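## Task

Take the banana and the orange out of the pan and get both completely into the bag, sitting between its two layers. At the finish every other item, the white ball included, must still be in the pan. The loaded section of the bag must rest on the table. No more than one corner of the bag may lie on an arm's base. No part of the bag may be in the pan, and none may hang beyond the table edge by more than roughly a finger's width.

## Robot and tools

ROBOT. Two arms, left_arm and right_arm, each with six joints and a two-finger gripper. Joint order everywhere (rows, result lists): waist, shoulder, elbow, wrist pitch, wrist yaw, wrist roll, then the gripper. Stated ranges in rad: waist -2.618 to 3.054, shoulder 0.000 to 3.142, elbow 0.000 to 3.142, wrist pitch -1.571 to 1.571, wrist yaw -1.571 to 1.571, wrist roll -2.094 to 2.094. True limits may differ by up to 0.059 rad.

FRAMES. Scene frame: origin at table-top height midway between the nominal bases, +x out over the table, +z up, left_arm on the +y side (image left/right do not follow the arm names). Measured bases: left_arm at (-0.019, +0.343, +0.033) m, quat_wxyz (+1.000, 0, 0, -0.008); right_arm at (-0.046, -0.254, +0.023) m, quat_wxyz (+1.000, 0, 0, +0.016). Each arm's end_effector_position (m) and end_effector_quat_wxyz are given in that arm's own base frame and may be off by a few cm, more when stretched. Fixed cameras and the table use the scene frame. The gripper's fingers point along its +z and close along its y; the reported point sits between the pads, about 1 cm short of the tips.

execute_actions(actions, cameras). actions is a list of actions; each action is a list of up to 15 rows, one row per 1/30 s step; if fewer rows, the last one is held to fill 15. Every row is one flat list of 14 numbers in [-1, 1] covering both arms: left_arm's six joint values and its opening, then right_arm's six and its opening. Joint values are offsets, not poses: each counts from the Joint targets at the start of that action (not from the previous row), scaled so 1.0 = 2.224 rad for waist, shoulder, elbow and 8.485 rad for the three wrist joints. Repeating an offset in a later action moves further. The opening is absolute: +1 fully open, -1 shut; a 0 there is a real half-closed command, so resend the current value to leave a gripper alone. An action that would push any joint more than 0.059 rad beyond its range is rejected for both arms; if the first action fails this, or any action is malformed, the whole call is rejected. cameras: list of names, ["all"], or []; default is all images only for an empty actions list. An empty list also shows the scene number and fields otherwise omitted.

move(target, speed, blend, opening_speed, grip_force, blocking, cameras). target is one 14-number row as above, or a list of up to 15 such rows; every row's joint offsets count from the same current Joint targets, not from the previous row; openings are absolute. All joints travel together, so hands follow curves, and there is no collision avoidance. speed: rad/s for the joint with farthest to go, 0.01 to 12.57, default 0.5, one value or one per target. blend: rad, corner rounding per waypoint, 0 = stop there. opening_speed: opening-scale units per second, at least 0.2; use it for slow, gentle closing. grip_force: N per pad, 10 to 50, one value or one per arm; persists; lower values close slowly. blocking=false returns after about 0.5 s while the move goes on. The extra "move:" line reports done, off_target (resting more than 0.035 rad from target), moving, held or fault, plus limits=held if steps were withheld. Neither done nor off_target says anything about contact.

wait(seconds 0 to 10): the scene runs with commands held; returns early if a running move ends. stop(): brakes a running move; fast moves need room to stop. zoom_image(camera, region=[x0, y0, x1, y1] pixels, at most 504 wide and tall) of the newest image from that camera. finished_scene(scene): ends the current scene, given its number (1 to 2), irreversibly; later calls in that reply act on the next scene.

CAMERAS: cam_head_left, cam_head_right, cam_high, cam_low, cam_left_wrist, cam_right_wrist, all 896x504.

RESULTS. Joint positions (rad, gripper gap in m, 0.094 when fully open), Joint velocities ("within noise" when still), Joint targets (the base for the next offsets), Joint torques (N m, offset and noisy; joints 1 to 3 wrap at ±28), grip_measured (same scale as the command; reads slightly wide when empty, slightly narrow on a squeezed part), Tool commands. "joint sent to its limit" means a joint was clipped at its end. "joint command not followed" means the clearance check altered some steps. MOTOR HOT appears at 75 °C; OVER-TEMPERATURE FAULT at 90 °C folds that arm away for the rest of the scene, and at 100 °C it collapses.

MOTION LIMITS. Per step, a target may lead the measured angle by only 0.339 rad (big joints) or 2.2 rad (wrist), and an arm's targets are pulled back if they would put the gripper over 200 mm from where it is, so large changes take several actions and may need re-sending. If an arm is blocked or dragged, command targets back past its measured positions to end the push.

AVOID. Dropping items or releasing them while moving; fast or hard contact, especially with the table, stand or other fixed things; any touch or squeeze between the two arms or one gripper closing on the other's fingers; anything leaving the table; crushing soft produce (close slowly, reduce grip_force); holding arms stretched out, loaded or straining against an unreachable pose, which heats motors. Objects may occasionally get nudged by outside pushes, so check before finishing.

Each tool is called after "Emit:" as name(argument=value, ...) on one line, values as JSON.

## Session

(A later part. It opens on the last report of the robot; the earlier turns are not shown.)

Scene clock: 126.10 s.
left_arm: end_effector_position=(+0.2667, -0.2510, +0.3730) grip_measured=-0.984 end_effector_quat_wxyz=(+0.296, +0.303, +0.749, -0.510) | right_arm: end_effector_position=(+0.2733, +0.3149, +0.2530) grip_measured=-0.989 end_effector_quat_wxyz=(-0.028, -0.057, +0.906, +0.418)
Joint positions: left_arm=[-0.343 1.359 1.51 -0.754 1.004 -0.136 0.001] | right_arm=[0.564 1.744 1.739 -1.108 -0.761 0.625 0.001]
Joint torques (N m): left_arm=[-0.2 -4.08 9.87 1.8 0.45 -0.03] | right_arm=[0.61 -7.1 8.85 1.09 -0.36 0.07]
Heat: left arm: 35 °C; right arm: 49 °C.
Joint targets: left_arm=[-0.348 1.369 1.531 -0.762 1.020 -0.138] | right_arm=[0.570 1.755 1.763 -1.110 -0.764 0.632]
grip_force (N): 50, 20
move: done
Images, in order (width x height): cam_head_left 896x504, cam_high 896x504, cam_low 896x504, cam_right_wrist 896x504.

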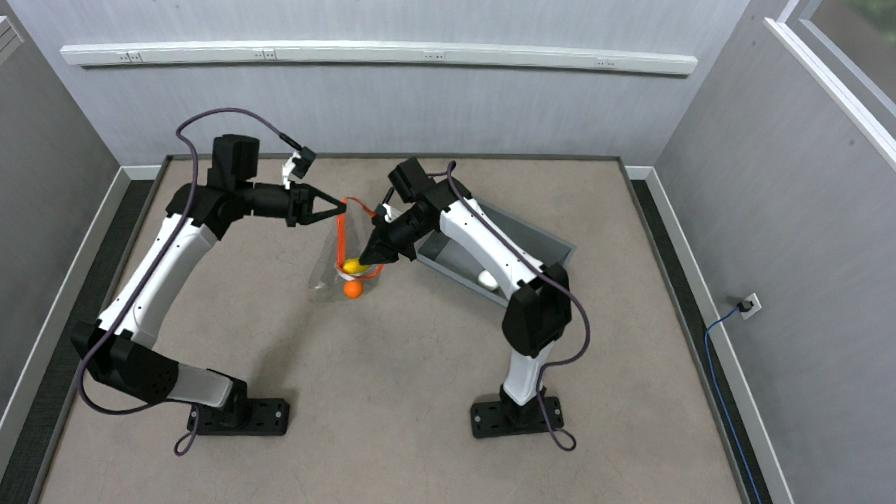

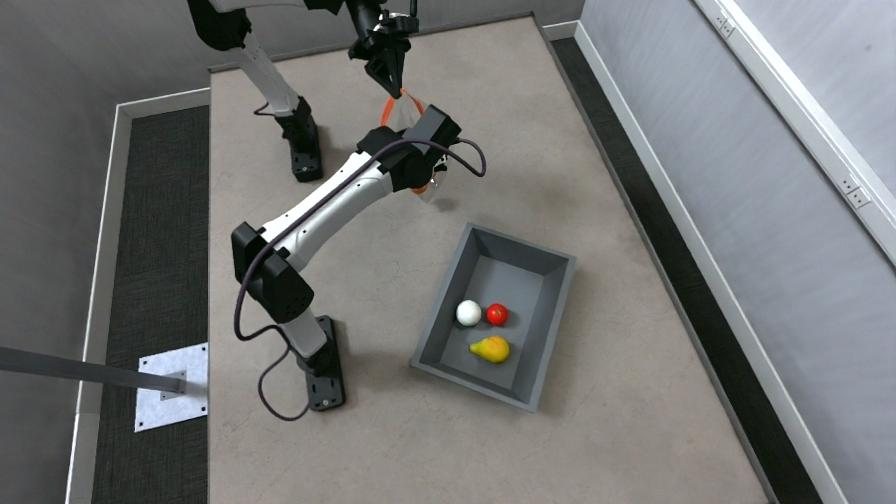

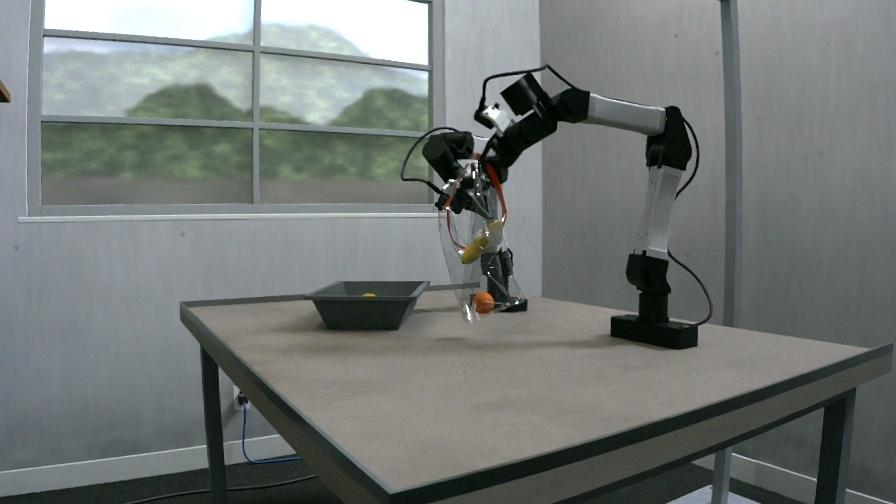

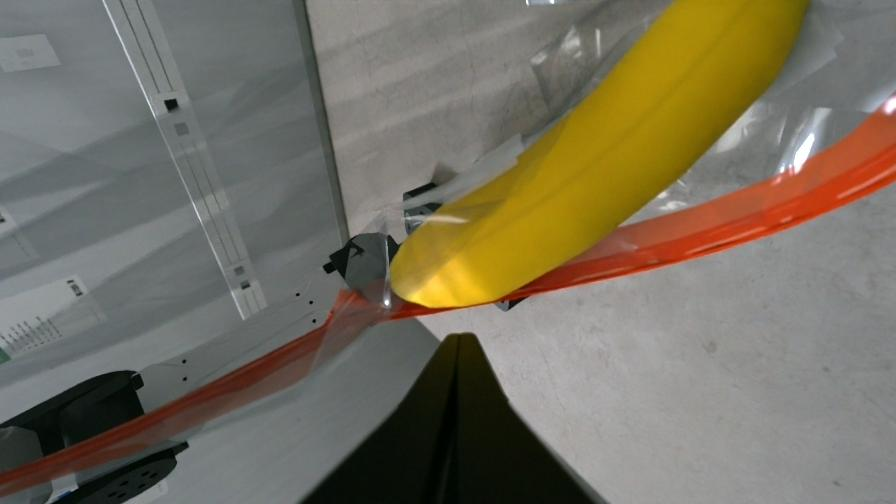

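Emit:
move(target=[0,0,0,0,0,0,-1,0.0653,0.0669,-0.0307,0.0388,0.0086,0.0199,-1], speed=0.3, cameras=["cam_right_wrist","cam_head_left","cam_low","cam_high"])

Emit:
zoom_image(camera="cam_low", region=[400, 140, 560, 330])

Emit:
zoom_image(camera="cam_head_left", region=[280, 170, 440, 310])

Scene clock: 128.47 s.
left_arm: end_effector_position=(+0.2666, -0.2510, +0.3728) grip_measured=-0.984 end_effector_quat_wxyz=(+0.295, +0.303, +0.749, -0.510) | right_arm: end_effector_position=(+0.2821, +0.3899, +0.2002) grip_measured=-0.989 end_effector_quat_wxyz=(-0.030, -0.058, +0.905, +0.421)
Joint positions: left_arm=[-0.343 1.359 1.51 -0.755 1.004 -0.136 0.001] | right_arm=[0.71 1.894 1.696 -0.8 -0.698 0.794 0.001]
Joint torques (N m): left_arm=[-0.18 -4.12 9.84 1.82 0.47 -0.04] | right_arm=[0.62 -8.77 6.82 1.4 -0.22 0.03]
Heat: left arm: 35 °C; right arm: 49 °C.
Joint targets: left_arm=[-0.348 1.369 1.531 -0.762 1.020 -0.138] | right_arm=[0.715 1.904 1.694 -0.780 -0.691 0.801]
grip_force (N): 50, 20
move: done
Images, in order (width x height): cam_head_left 896x504, cam_high 896x504, cam_low 896x504, cam_right_wrist 896x504.

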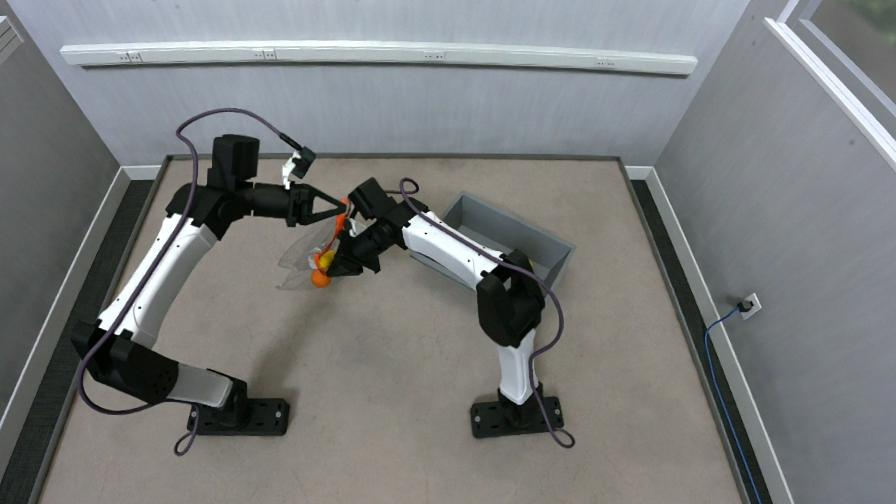

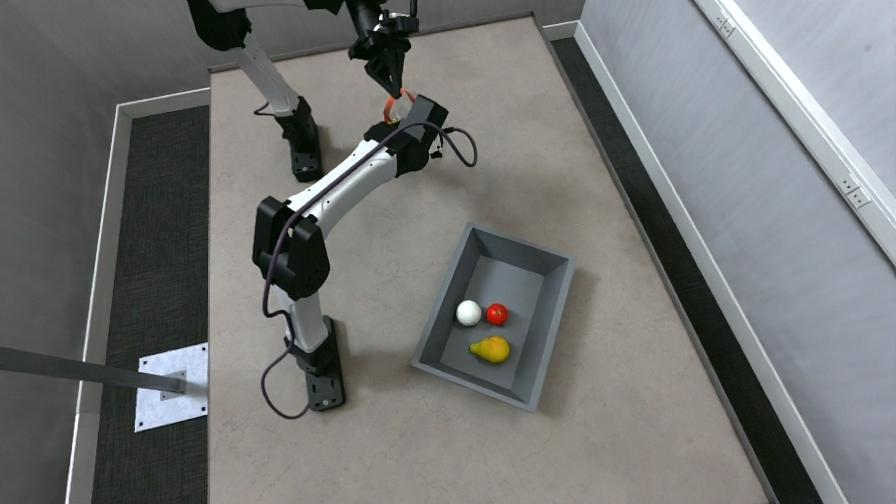

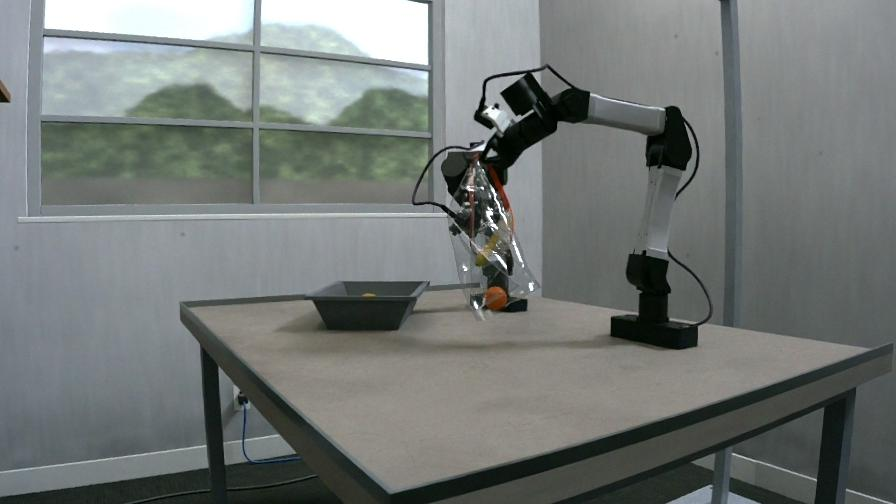

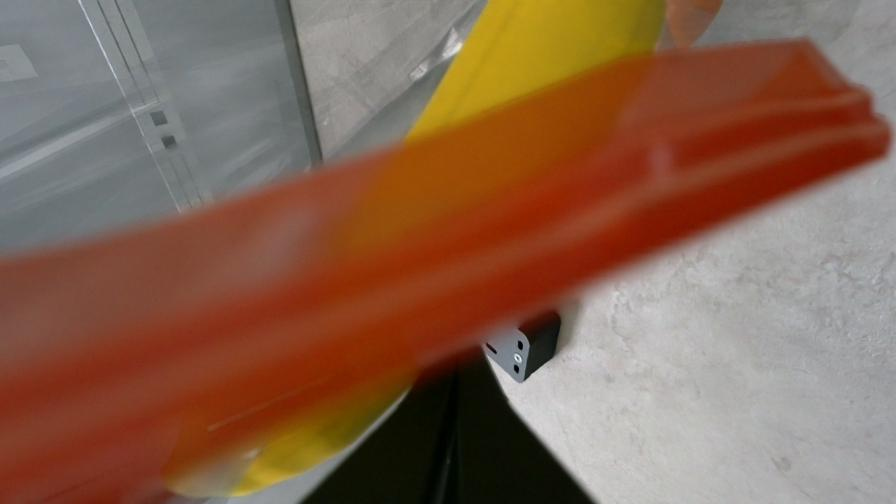

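Scaled by 2.653 from the camera's 896x504 image, which has a finer 1280x720 frame.

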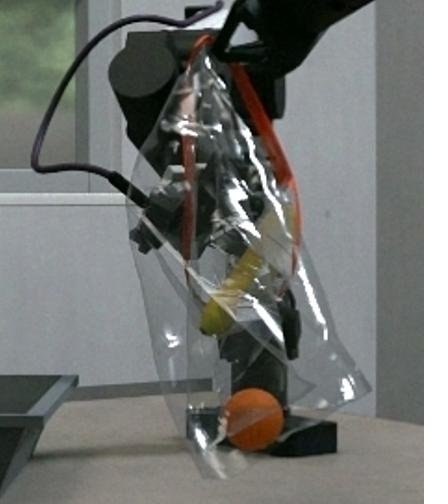

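Scaled by 3.150 from the camera's 896x504 image, which has a finer 1280x720 frame.

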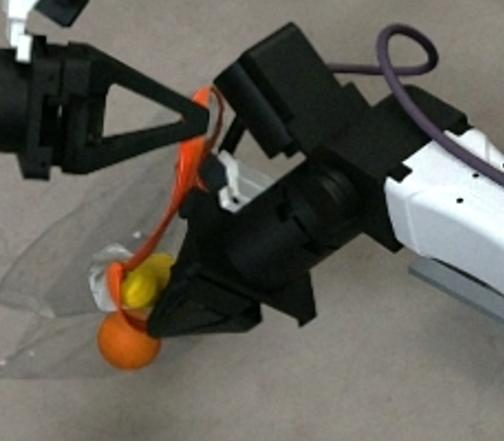

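Emit:
move(target=[[0,0,0,0,0,0,-1,-0.0652,-0.0670,0.0310,-0.0389,-0.0086,-0.0199,-1],[0.1386,0.0083,-0.0202,-0.0469,0.0227,0.0613,-1,-0.2504,-0.0912,0.0163,-0.0656,-0.0176,-0.0535,-1]], speed=0.6, blend=0.05, cameras=["cam_head_left","cam_low","cam_high"])

Emit:
zoom_image(camera="cam_high", region=[340, 60, 480, 220])

Emit:
zoom_image(camera="cam_low", region=[400, 140, 560, 330])

Emit:
zoom_image(camera="cam_head_left", region=[250, 170, 410, 310])

Scene clock: 132.40 s.
left_arm: end_effector_position=(+0.2695, -0.1737, +0.3419) grip_measured=-0.984 end_effector_quat_wxyz=(+0.305, +0.310, +0.750, -0.498) | right_arm: end_effector_position=(+0.3292, +0.1826, +0.2471) grip_measured=-0.989 end_effector_quat_wxyz=(+0.003, +0.042, +0.909, +0.414)
Joint positions: left_arm=[-0.044 1.379 1.495 -1.149 1.192 0.369 0.001] | right_arm=[0.159 1.739 1.737 -1.334 -0.828 0.356 0.001]
Joint torques (N m): left_arm=[0.57 -3.99 6.5 1.17 0.69 0.1] | right_arm=[-0.09 -11.02 5.68 0.69 -0.51 -0.11]
Heat: left arm: 36 °C; right arm: 49 °C.
Joint targets: left_arm=[-0.040 1.388 1.486 -1.160 1.213 0.382] | right_arm=[0.158 1.701 1.731 -1.337 -0.840 0.347]
grip_force (N): 50, 20
move: off_target (right_arm); right_arm: the shoulder is farthest, 0.037 rad from its target
Images, in order (width x height): cam_head_left 896x504, cam_high 896x504, cam_low 896x504.

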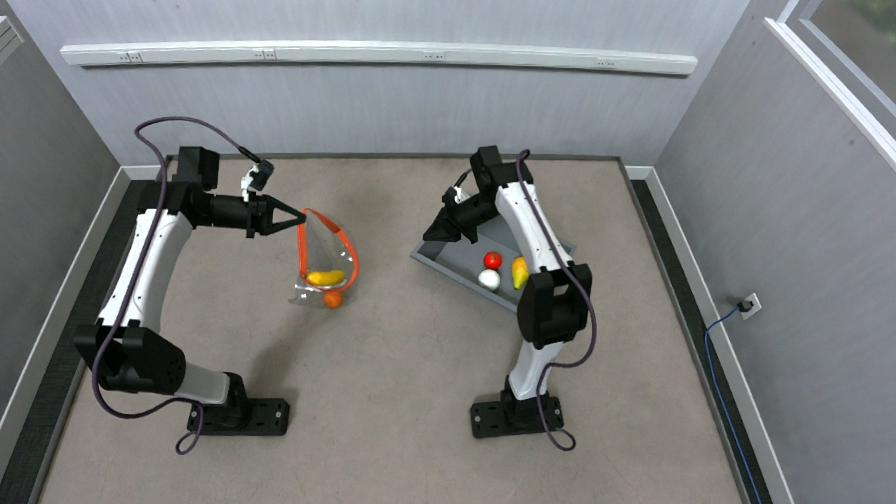

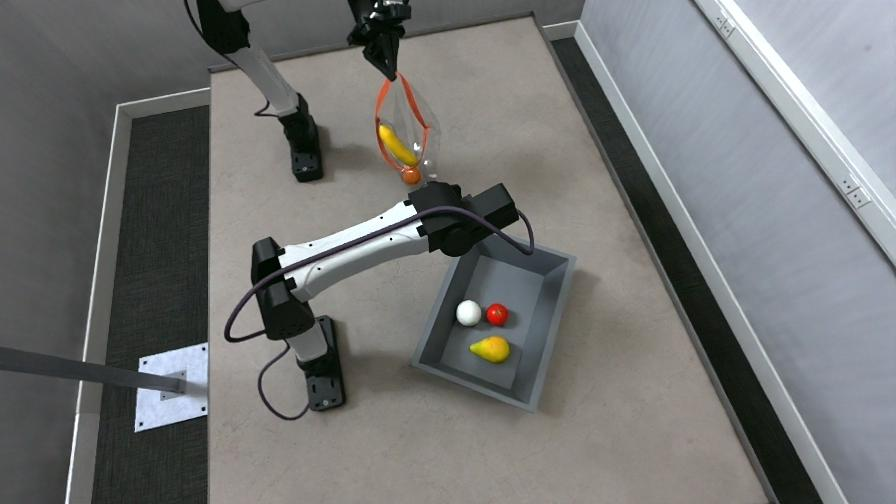

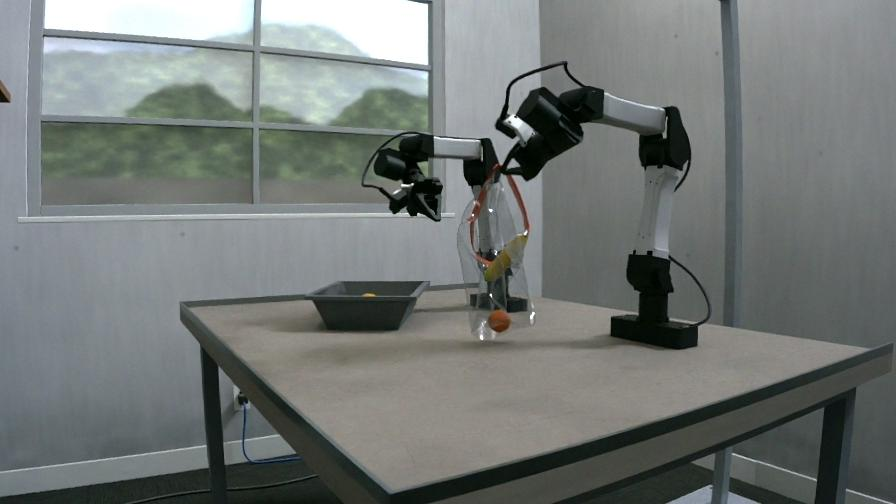

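Scaled by 3.150 from the camera's 896x504 image, which has a finer 1280x720 frame.

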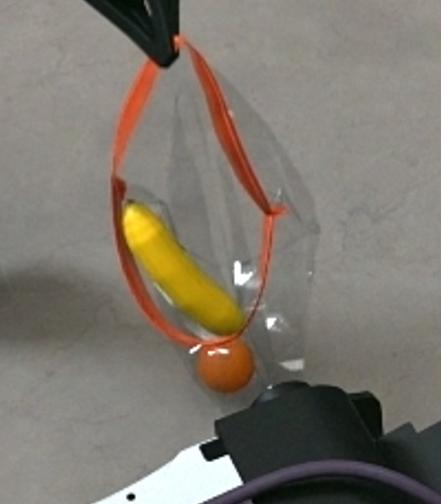

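Scaled by 2.653 from the camera's 896x504 image, which has a finer 1280x720 frame.

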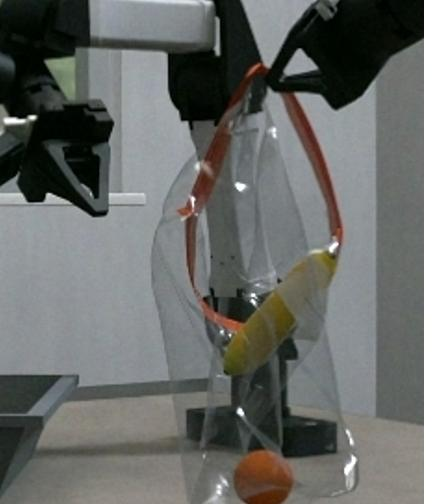

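Scaled by 3.150 from the camera's 896x504 image, which has a finer 1280x720 frame.

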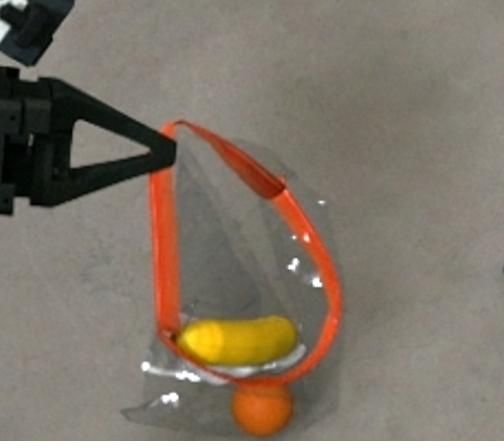

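Emit:
move(target=[[0,0,0,0,0,0,-1,0,0,0,0,0,-0.2825,-1],[0,0,0,0,0,0,-1,0.2376,0.0628,0.1365,0.0127,0.0301,-0.2825,-1],[0,0,0,0,0,0,-1,0.3040,0.1473,0.1968,0.0279,0.0396,-0.2825,-1]], speed=[3,0.8,0.5], blend=[0.1,0.06,0], cameras=["cam_head_left","cam_low","cam_high","cam_right_wrist"])

Emit:
zoom_image(camera="cam_low", region=[400, 140, 560, 330])

Emit:
zoom_image(camera="cam_head_left", region=[250, 170, 410, 310])

Scene clock: 137.83 s.
left_arm: end_effector_position=(+0.2694, -0.1738, +0.3420) grip_measured=-0.984 end_effector_quat_wxyz=(+0.305, +0.310, +0.750, -0.499) | right_arm: end_effector_position=(+0.2688, +0.4236, +0.2485) grip_measured=-0.990 end_effector_quat_wxyz=(-0.362, +0.930, -0.051, -0.045)
Joint positions: left_arm=[-0.044 1.379 1.495 -1.149 1.193 0.37 0.001] | right_arm=[0.835 2.026 2.142 -1.116 -0.511 -2.044 0]
Joint torques (N m): left_arm=[0.58 -3.99 6.48 1.16 0.69 0.09] | right_arm=[-0.1 -10.13 9.06 1.26 -0.24 0.02]
Heat: left arm: 35 °C; right arm: 48 °C.
Joint targets: left_arm=[-0.040 1.388 1.486 -1.160 1.213 0.382] | right_arm=[0.834 2.028 2.168 -1.100 -0.504 -2.050]
grip_force (N): 50, 20
move: done
Images, in order (width x height): cam_head_left 896x504, cam_high 896x504, cam_low 896x504, cam_right_wrist 896x504.

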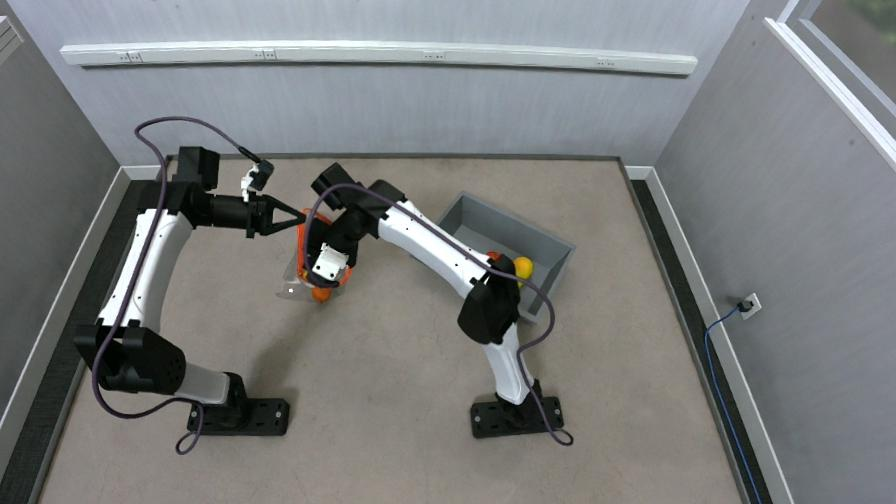

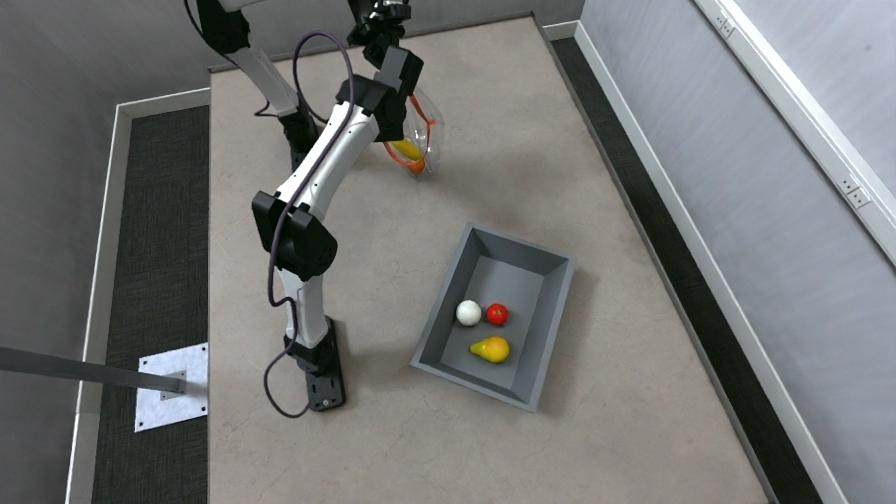

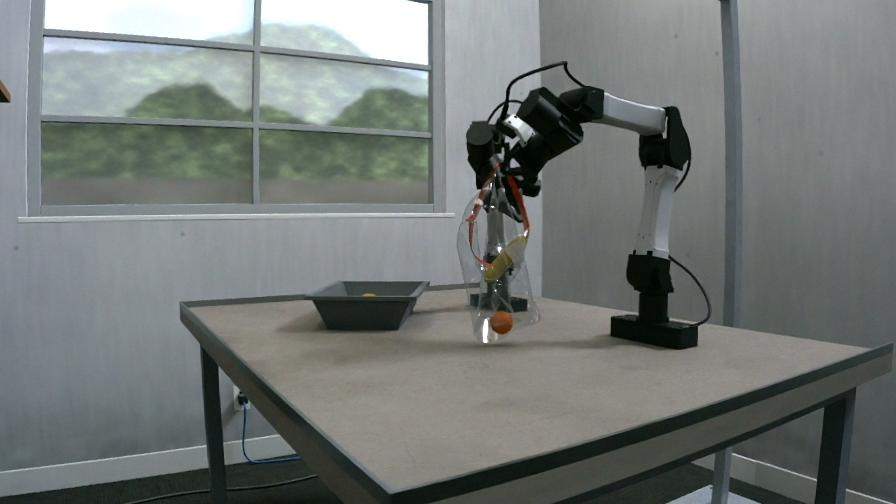

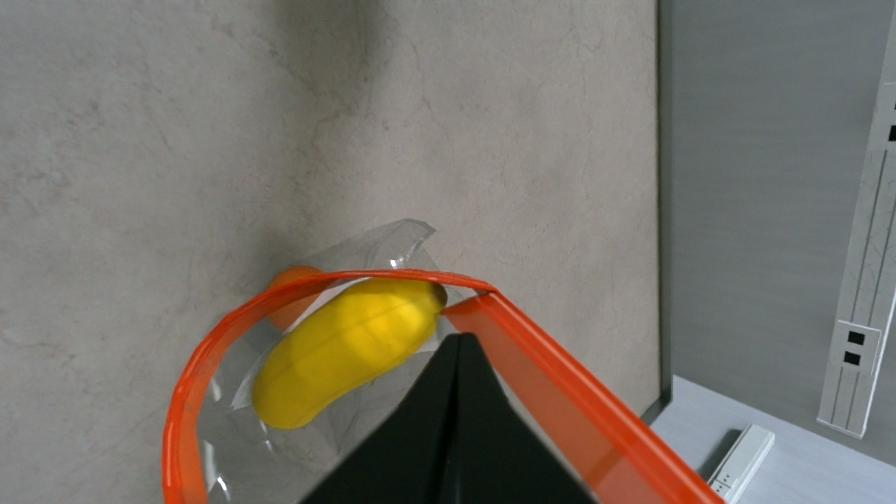

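Scaled by 2.653 from the camera's 896x504 image, which has a finer 1280x720 frame.

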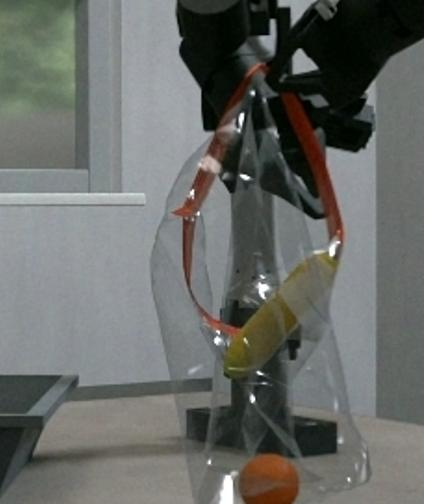

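Scaled by 3.150 from the camera's 896x504 image, which has a finer 1280x720 frame.

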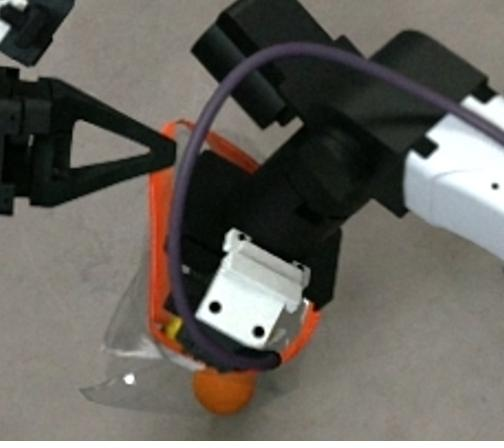

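Emit:
move(target=[0,0,0,0,0,0,-1,-0.0071,-0.0083,-0.0735,0.0162,-0.0011,0,-1], speed=0.4, cameras=["cam_right_wrist"])

Scene clock: 140.23 s.
left_arm: end_effector_position=(+0.2693, -0.1738, +0.3419) grip_measured=-0.984 end_effector_quat_wxyz=(+0.305, +0.310, +0.750, -0.499) | right_arm: end_effector_position=(+0.2802, +0.4281, +0.2160) grip_measured=-0.990 end_effector_quat_wxyz=(-0.363, +0.929, -0.056, -0.042)
Joint positions: left_arm=[-0.044 1.379 1.495 -1.15 1.193 0.37 0.001] | right_arm=[0.824 2.026 2.007 -0.979 -0.511 -2.044 0]
Joint torques (N m): left_arm=[0.57 -3.95 6.53 1.17 0.7 0.1] | right_arm=[-0.51 -12 6.61 1.31 -0.32 0.02]
Heat: left arm: 35 °C; right arm: 48 °C.
Joint targets: left_arm=[-0.040 1.388 1.486 -1.160 1.213 0.382] | right_arm=[0.818 2.010 2.005 -0.963 -0.514 -2.050]
grip_force (N): 50, 20
move: done
Images, in order (width x height): cam_right_wrist 896x504.

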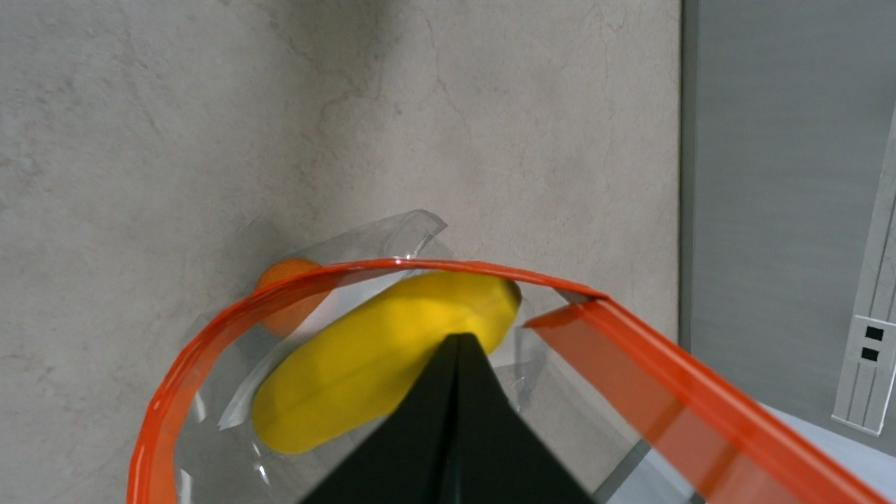

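Emit:
move(target=[0,0,0,0,0,0,-1,0.0121,0.0094,-0.1614,0.0462,0.0019,0,-1], speed=0.35, cameras=["cam_right_wrist","cam_low","cam_head_left"])

Emit:
zoom_image(camera="cam_low", region=[400, 140, 560, 330])

Scene clock: 142.63 s.
left_arm: end_effector_position=(+0.2691, -0.1738, +0.3418) grip_measured=-0.984 end_effector_quat_wxyz=(+0.304, +0.310, +0.750, -0.499) | right_arm: end_effector_position=(+0.2820, +0.4393, +0.1302) grip_measured=-0.990 end_effector_quat_wxyz=(-0.374, +0.926, -0.046, -0.032)
Joint positions: left_arm=[-0.044 1.379 1.495 -1.152 1.193 0.37 0.001] | right_arm=[0.838 2.026 1.649 -0.586 -0.504 -2.044 0]
Joint torques (N m): left_arm=[0.55 -3.97 6.5 1.19 0.69 0.1] | right_arm=[0.58 -10.29 6.67 1.36 -0.21 0.03]
Heat: left arm: 34 °C; right arm: 47 °C.
Joint targets: left_arm=[-0.040 1.388 1.486 -1.160 1.213 0.382] | right_arm=[0.846 2.031 1.646 -0.571 -0.498 -2.050]
grip_force (N): 50, 20
move: done
Images, in order (width x height): cam_head_left 896x504, cam_low 896x504, cam_right_wrist 896x504.

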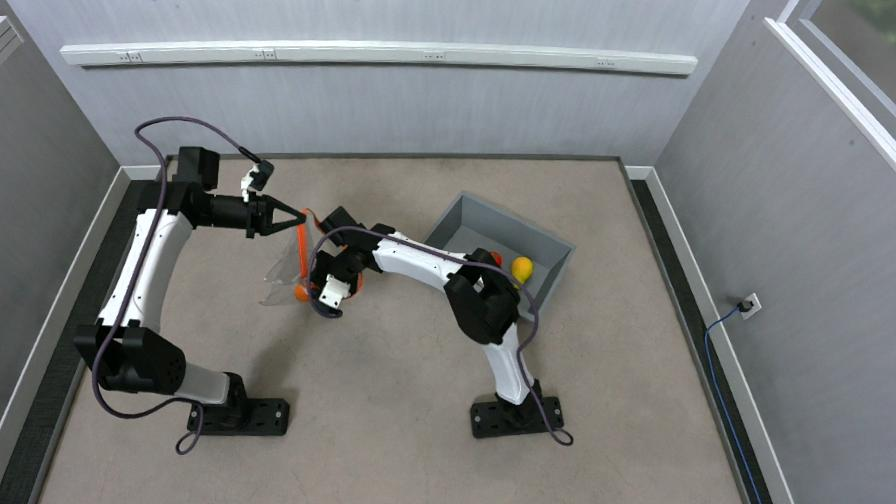

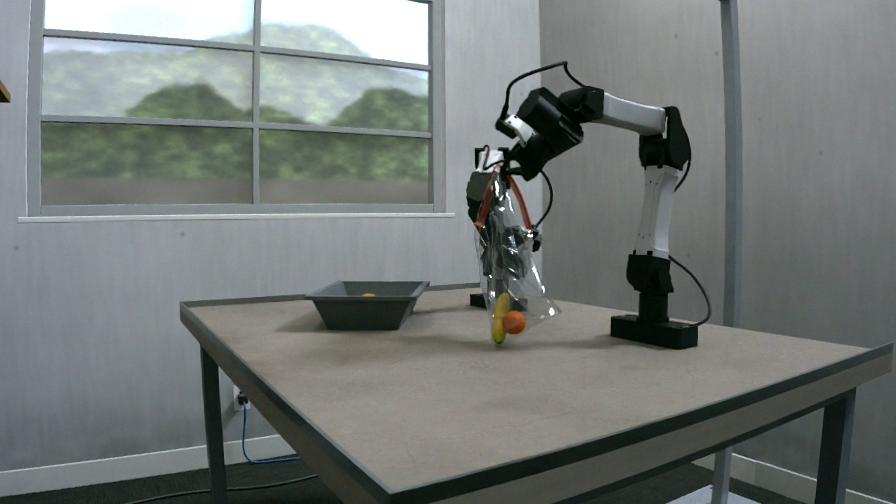

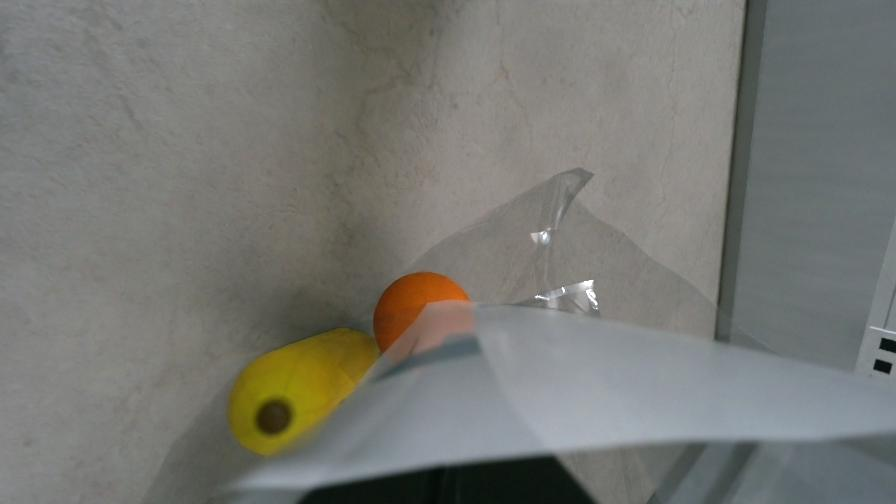

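Scaled by 2.653 from the camera's 896x504 image, which has a finer 1280x720 frame.

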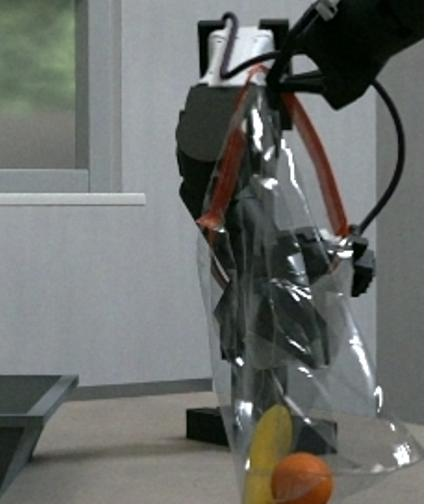

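Emit:
move(target=[[0,0,0,0,0,0,-1,-0.0054,-0.0013,0.2347,-0.0623,-0.0007,0,-1],[0,0,0,0,0,0,-1,-0.0719,-0.0854,0.1749,-0.0775,-0.0101,0,-1],[0,0,0,0,0,0,-1,-0.44,-0.1484,0.0382,-0.0903,-0.0403,0,-1],[-0.2156,0.0970,-0.3876,0.1953,-0.0427,-0.0774,-1,-0.44,-0.1484,0.0382,-0.0903,-0.0403,0,-1]], speed=[0.6,0.7,1.0,0.5], blend=[0.05,0.05,0.15,0], cameras=["cam_low","cam_head_left","cam_high"])

Emit:
zoom_image(camera="cam_low", region=[400, 200, 600, 380])

Emit:
zoom_image(camera="cam_head_left", region=[220, 170, 420, 340])

Emit:
zoom_image(camera="cam_high", region=[340, 60, 500, 240])

Scene clock: 149.73 s.
left_arm: end_effector_position=(+0.2668, -0.3033, +0.1266) grip_measured=-0.984 end_effector_quat_wxyz=(+0.303, +0.315, +0.740, -0.512) | right_arm: end_effector_position=(+0.3680, +0.0806, +0.2458) grip_measured=-0.990 end_effector_quat_wxyz=(-0.403, +0.771, -0.486, -0.090)
Joint positions: left_arm=[-0.514 1.592 0.633 0.488 0.868 -0.264 0.001] | right_arm=[-0.131 1.74 1.735 -1.331 -0.826 -2.044 0]
Joint torques (N m): left_arm=[-0.13 -5.29 6.06 2.17 0.06 -0.11] | right_arm=[-0.18 -11.02 5.86 0.53 -0.58 0.01]
Heat: left arm: 34 °C; right arm: 47 °C.
Joint targets: left_arm=[-0.519 1.604 0.624 0.498 0.851 -0.275] | right_arm=[-0.133 1.701 1.731 -1.337 -0.839 -2.050]
grip_force (N): 50, 20
move: off_target (right_arm); right_arm: the shoulder is farthest, 0.039 rad from its target
Images, in order (width x height): cam_head_left 896x504, cam_high 896x504, cam_low 896x504.

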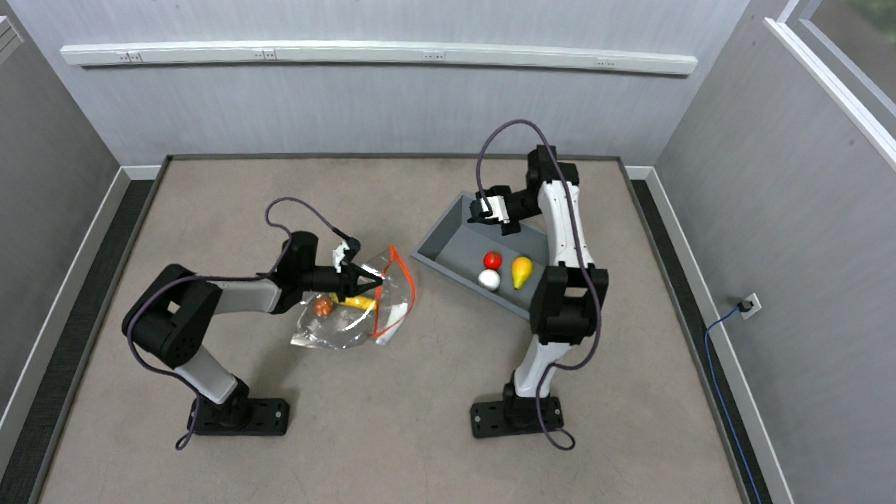

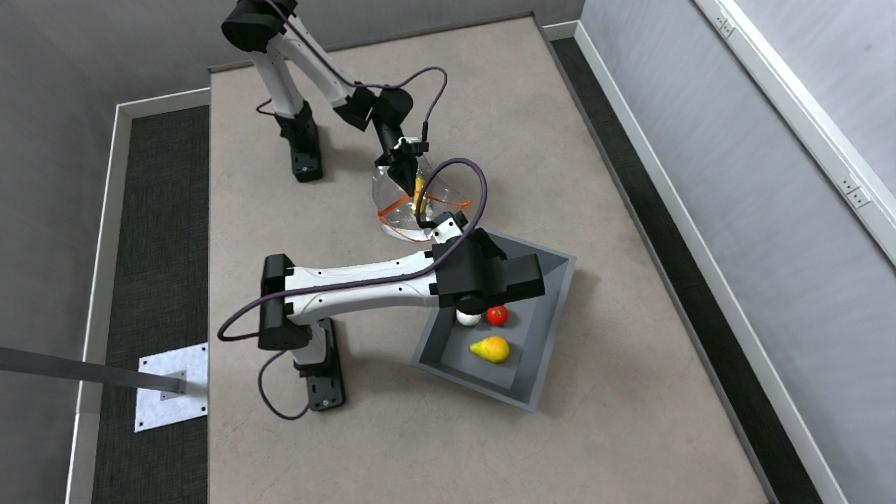

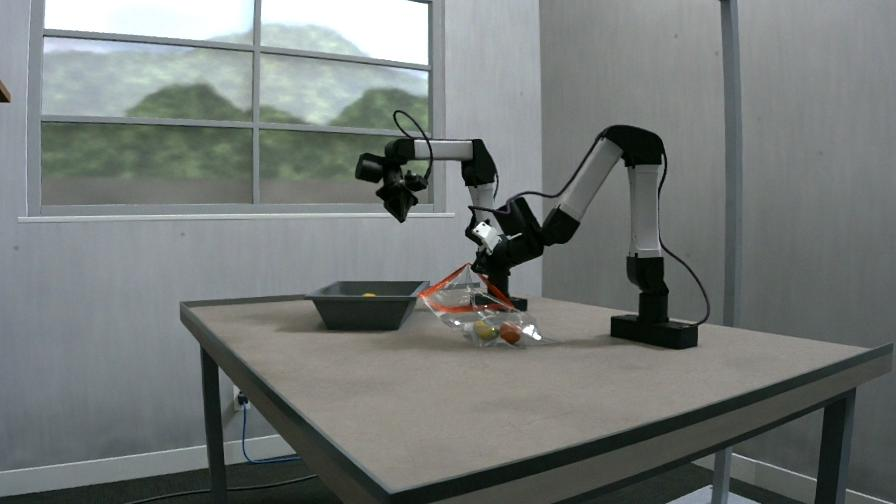

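Scaled by 2.520 from the camera's 896x504 image, which has a finer 1280x720 frame.

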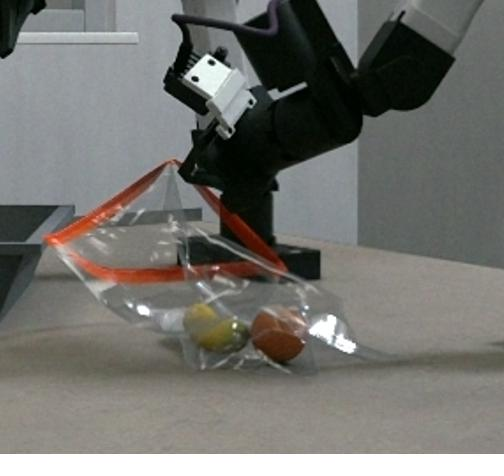

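Scaled by 2.520 from the camera's 896x504 image, which has a finer 1280x720 frame.

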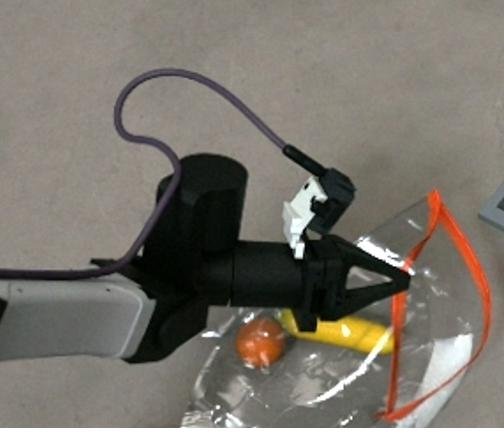

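Scaled by 2.800 from the camera's 896x504 image, which has a finer 1280x720 frame.

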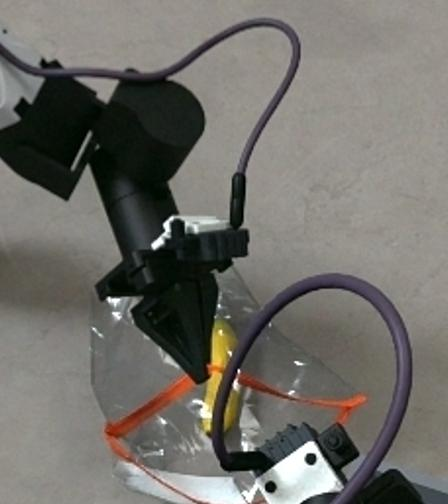

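Emit:
move(target=[-0.0282,0.1782,-0.0625,0.0666,-0.0066,-0.0048,-1,0,0,0,0,0,0,-1], speed=0.35, cameras=["cam_low","cam_head_left","cam_high"])

Emit:
zoom_image(camera="cam_low", region=[400, 200, 600, 380])

Emit:
zoom_image(camera="cam_head_left", region=[220, 170, 440, 350])

Emit:
zoom_image(camera="cam_high", region=[340, 60, 500, 260])

Scene clock: 153.10 s.
left_arm: end_effector_position=(+0.2503, -0.3129, +0.0327) grip_measured=-0.984 end_effector_quat_wxyz=(+0.303, +0.314, +0.740, -0.511) | right_arm: end_effector_position=(+0.3680, +0.0806, +0.2458) grip_measured=-0.990 end_effector_quat_wxyz=(-0.403, +0.771, -0.486, -0.090)
Joint positions: left_arm=[-0.575 1.987 0.492 1.055 0.812 -0.305 0.001] | right_arm=[-0.131 1.74 1.735 -1.331 -0.826 -2.044 0]
Joint torques (N m): left_arm=[-0.28 -6.22 3.32 2.21 0.03 -0.11] | right_arm=[-0.18 -11.02 5.87 0.53 -0.58 0.01]
Heat: left arm: 34 °C; right arm: 47 °C.
Joint targets: left_arm=[-0.582 2.000 0.485 1.062 0.795 -0.316] | right_arm=[-0.133 1.701 1.731 -1.337 -0.839 -2.050]
grip_force (N): 50, 20
move: off_target (right_arm); right_arm: the shoulder is farthest, 0.039 rad from its target
Images, in order (width x height): cam_head_left 896x504, cam_high 896x504, cam_low 896x504.

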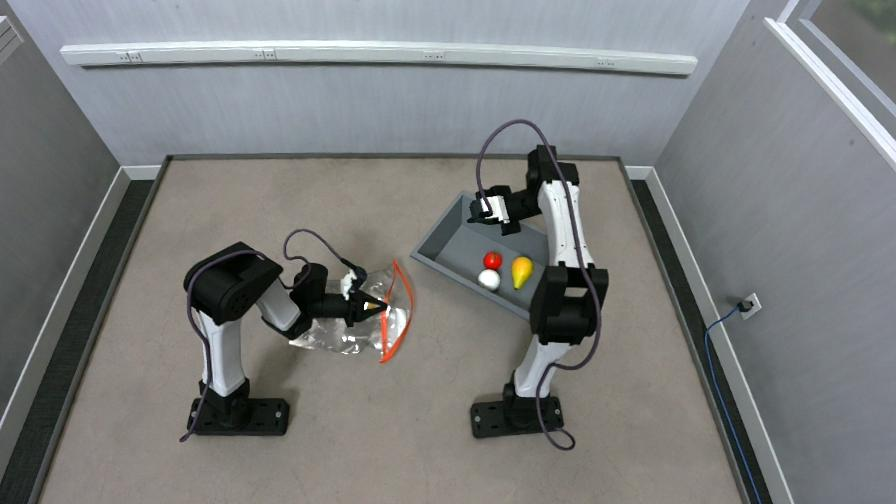

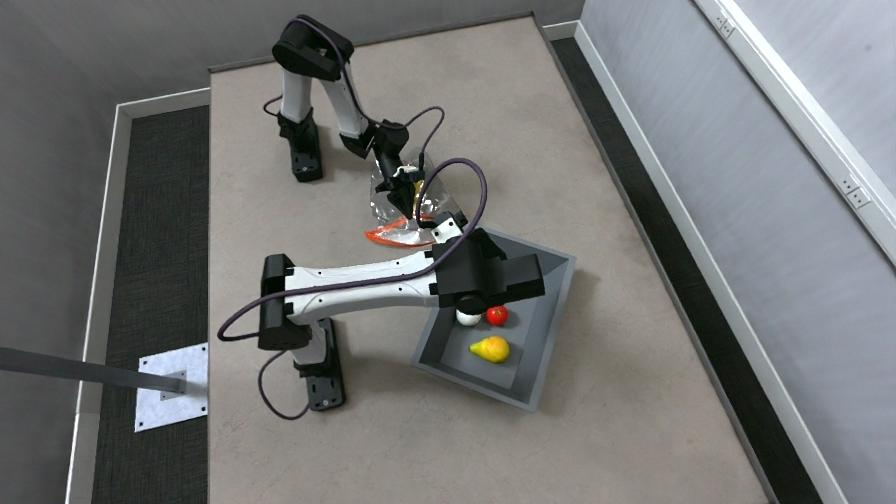

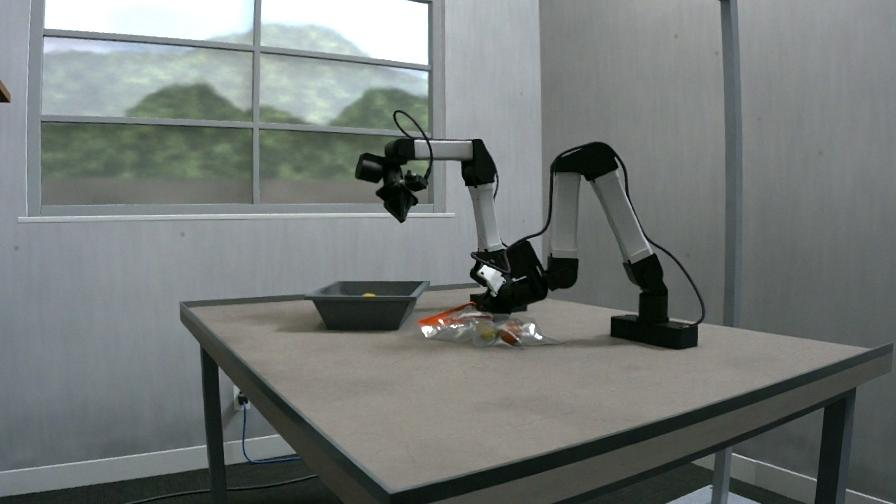

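Scaled by 2.520 from the camera's 896x504 image, which has a finer 1280x720 frame.

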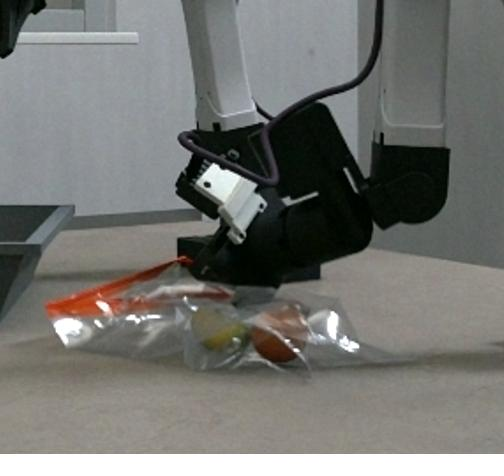

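Scaled by 2.291 from the camera's 896x504 image, which has a finer 1280x720 frame.

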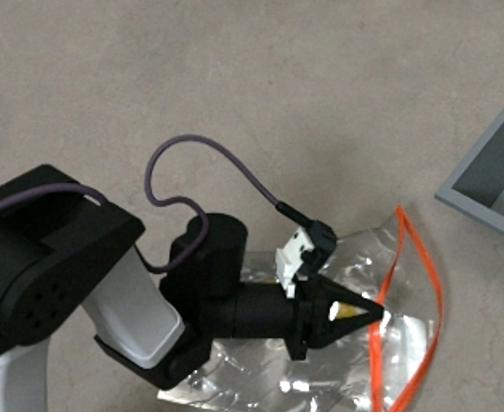

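Scaled by 2.520 from the camera's 896x504 image, which has a finer 1280x720 frame.

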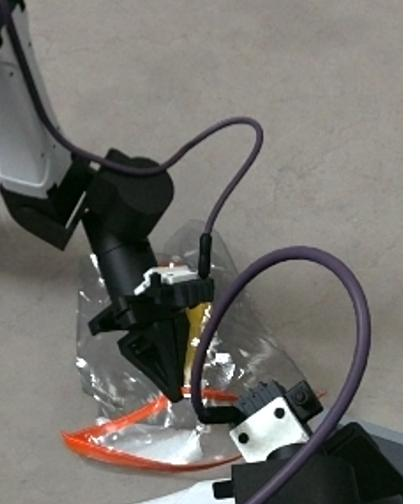

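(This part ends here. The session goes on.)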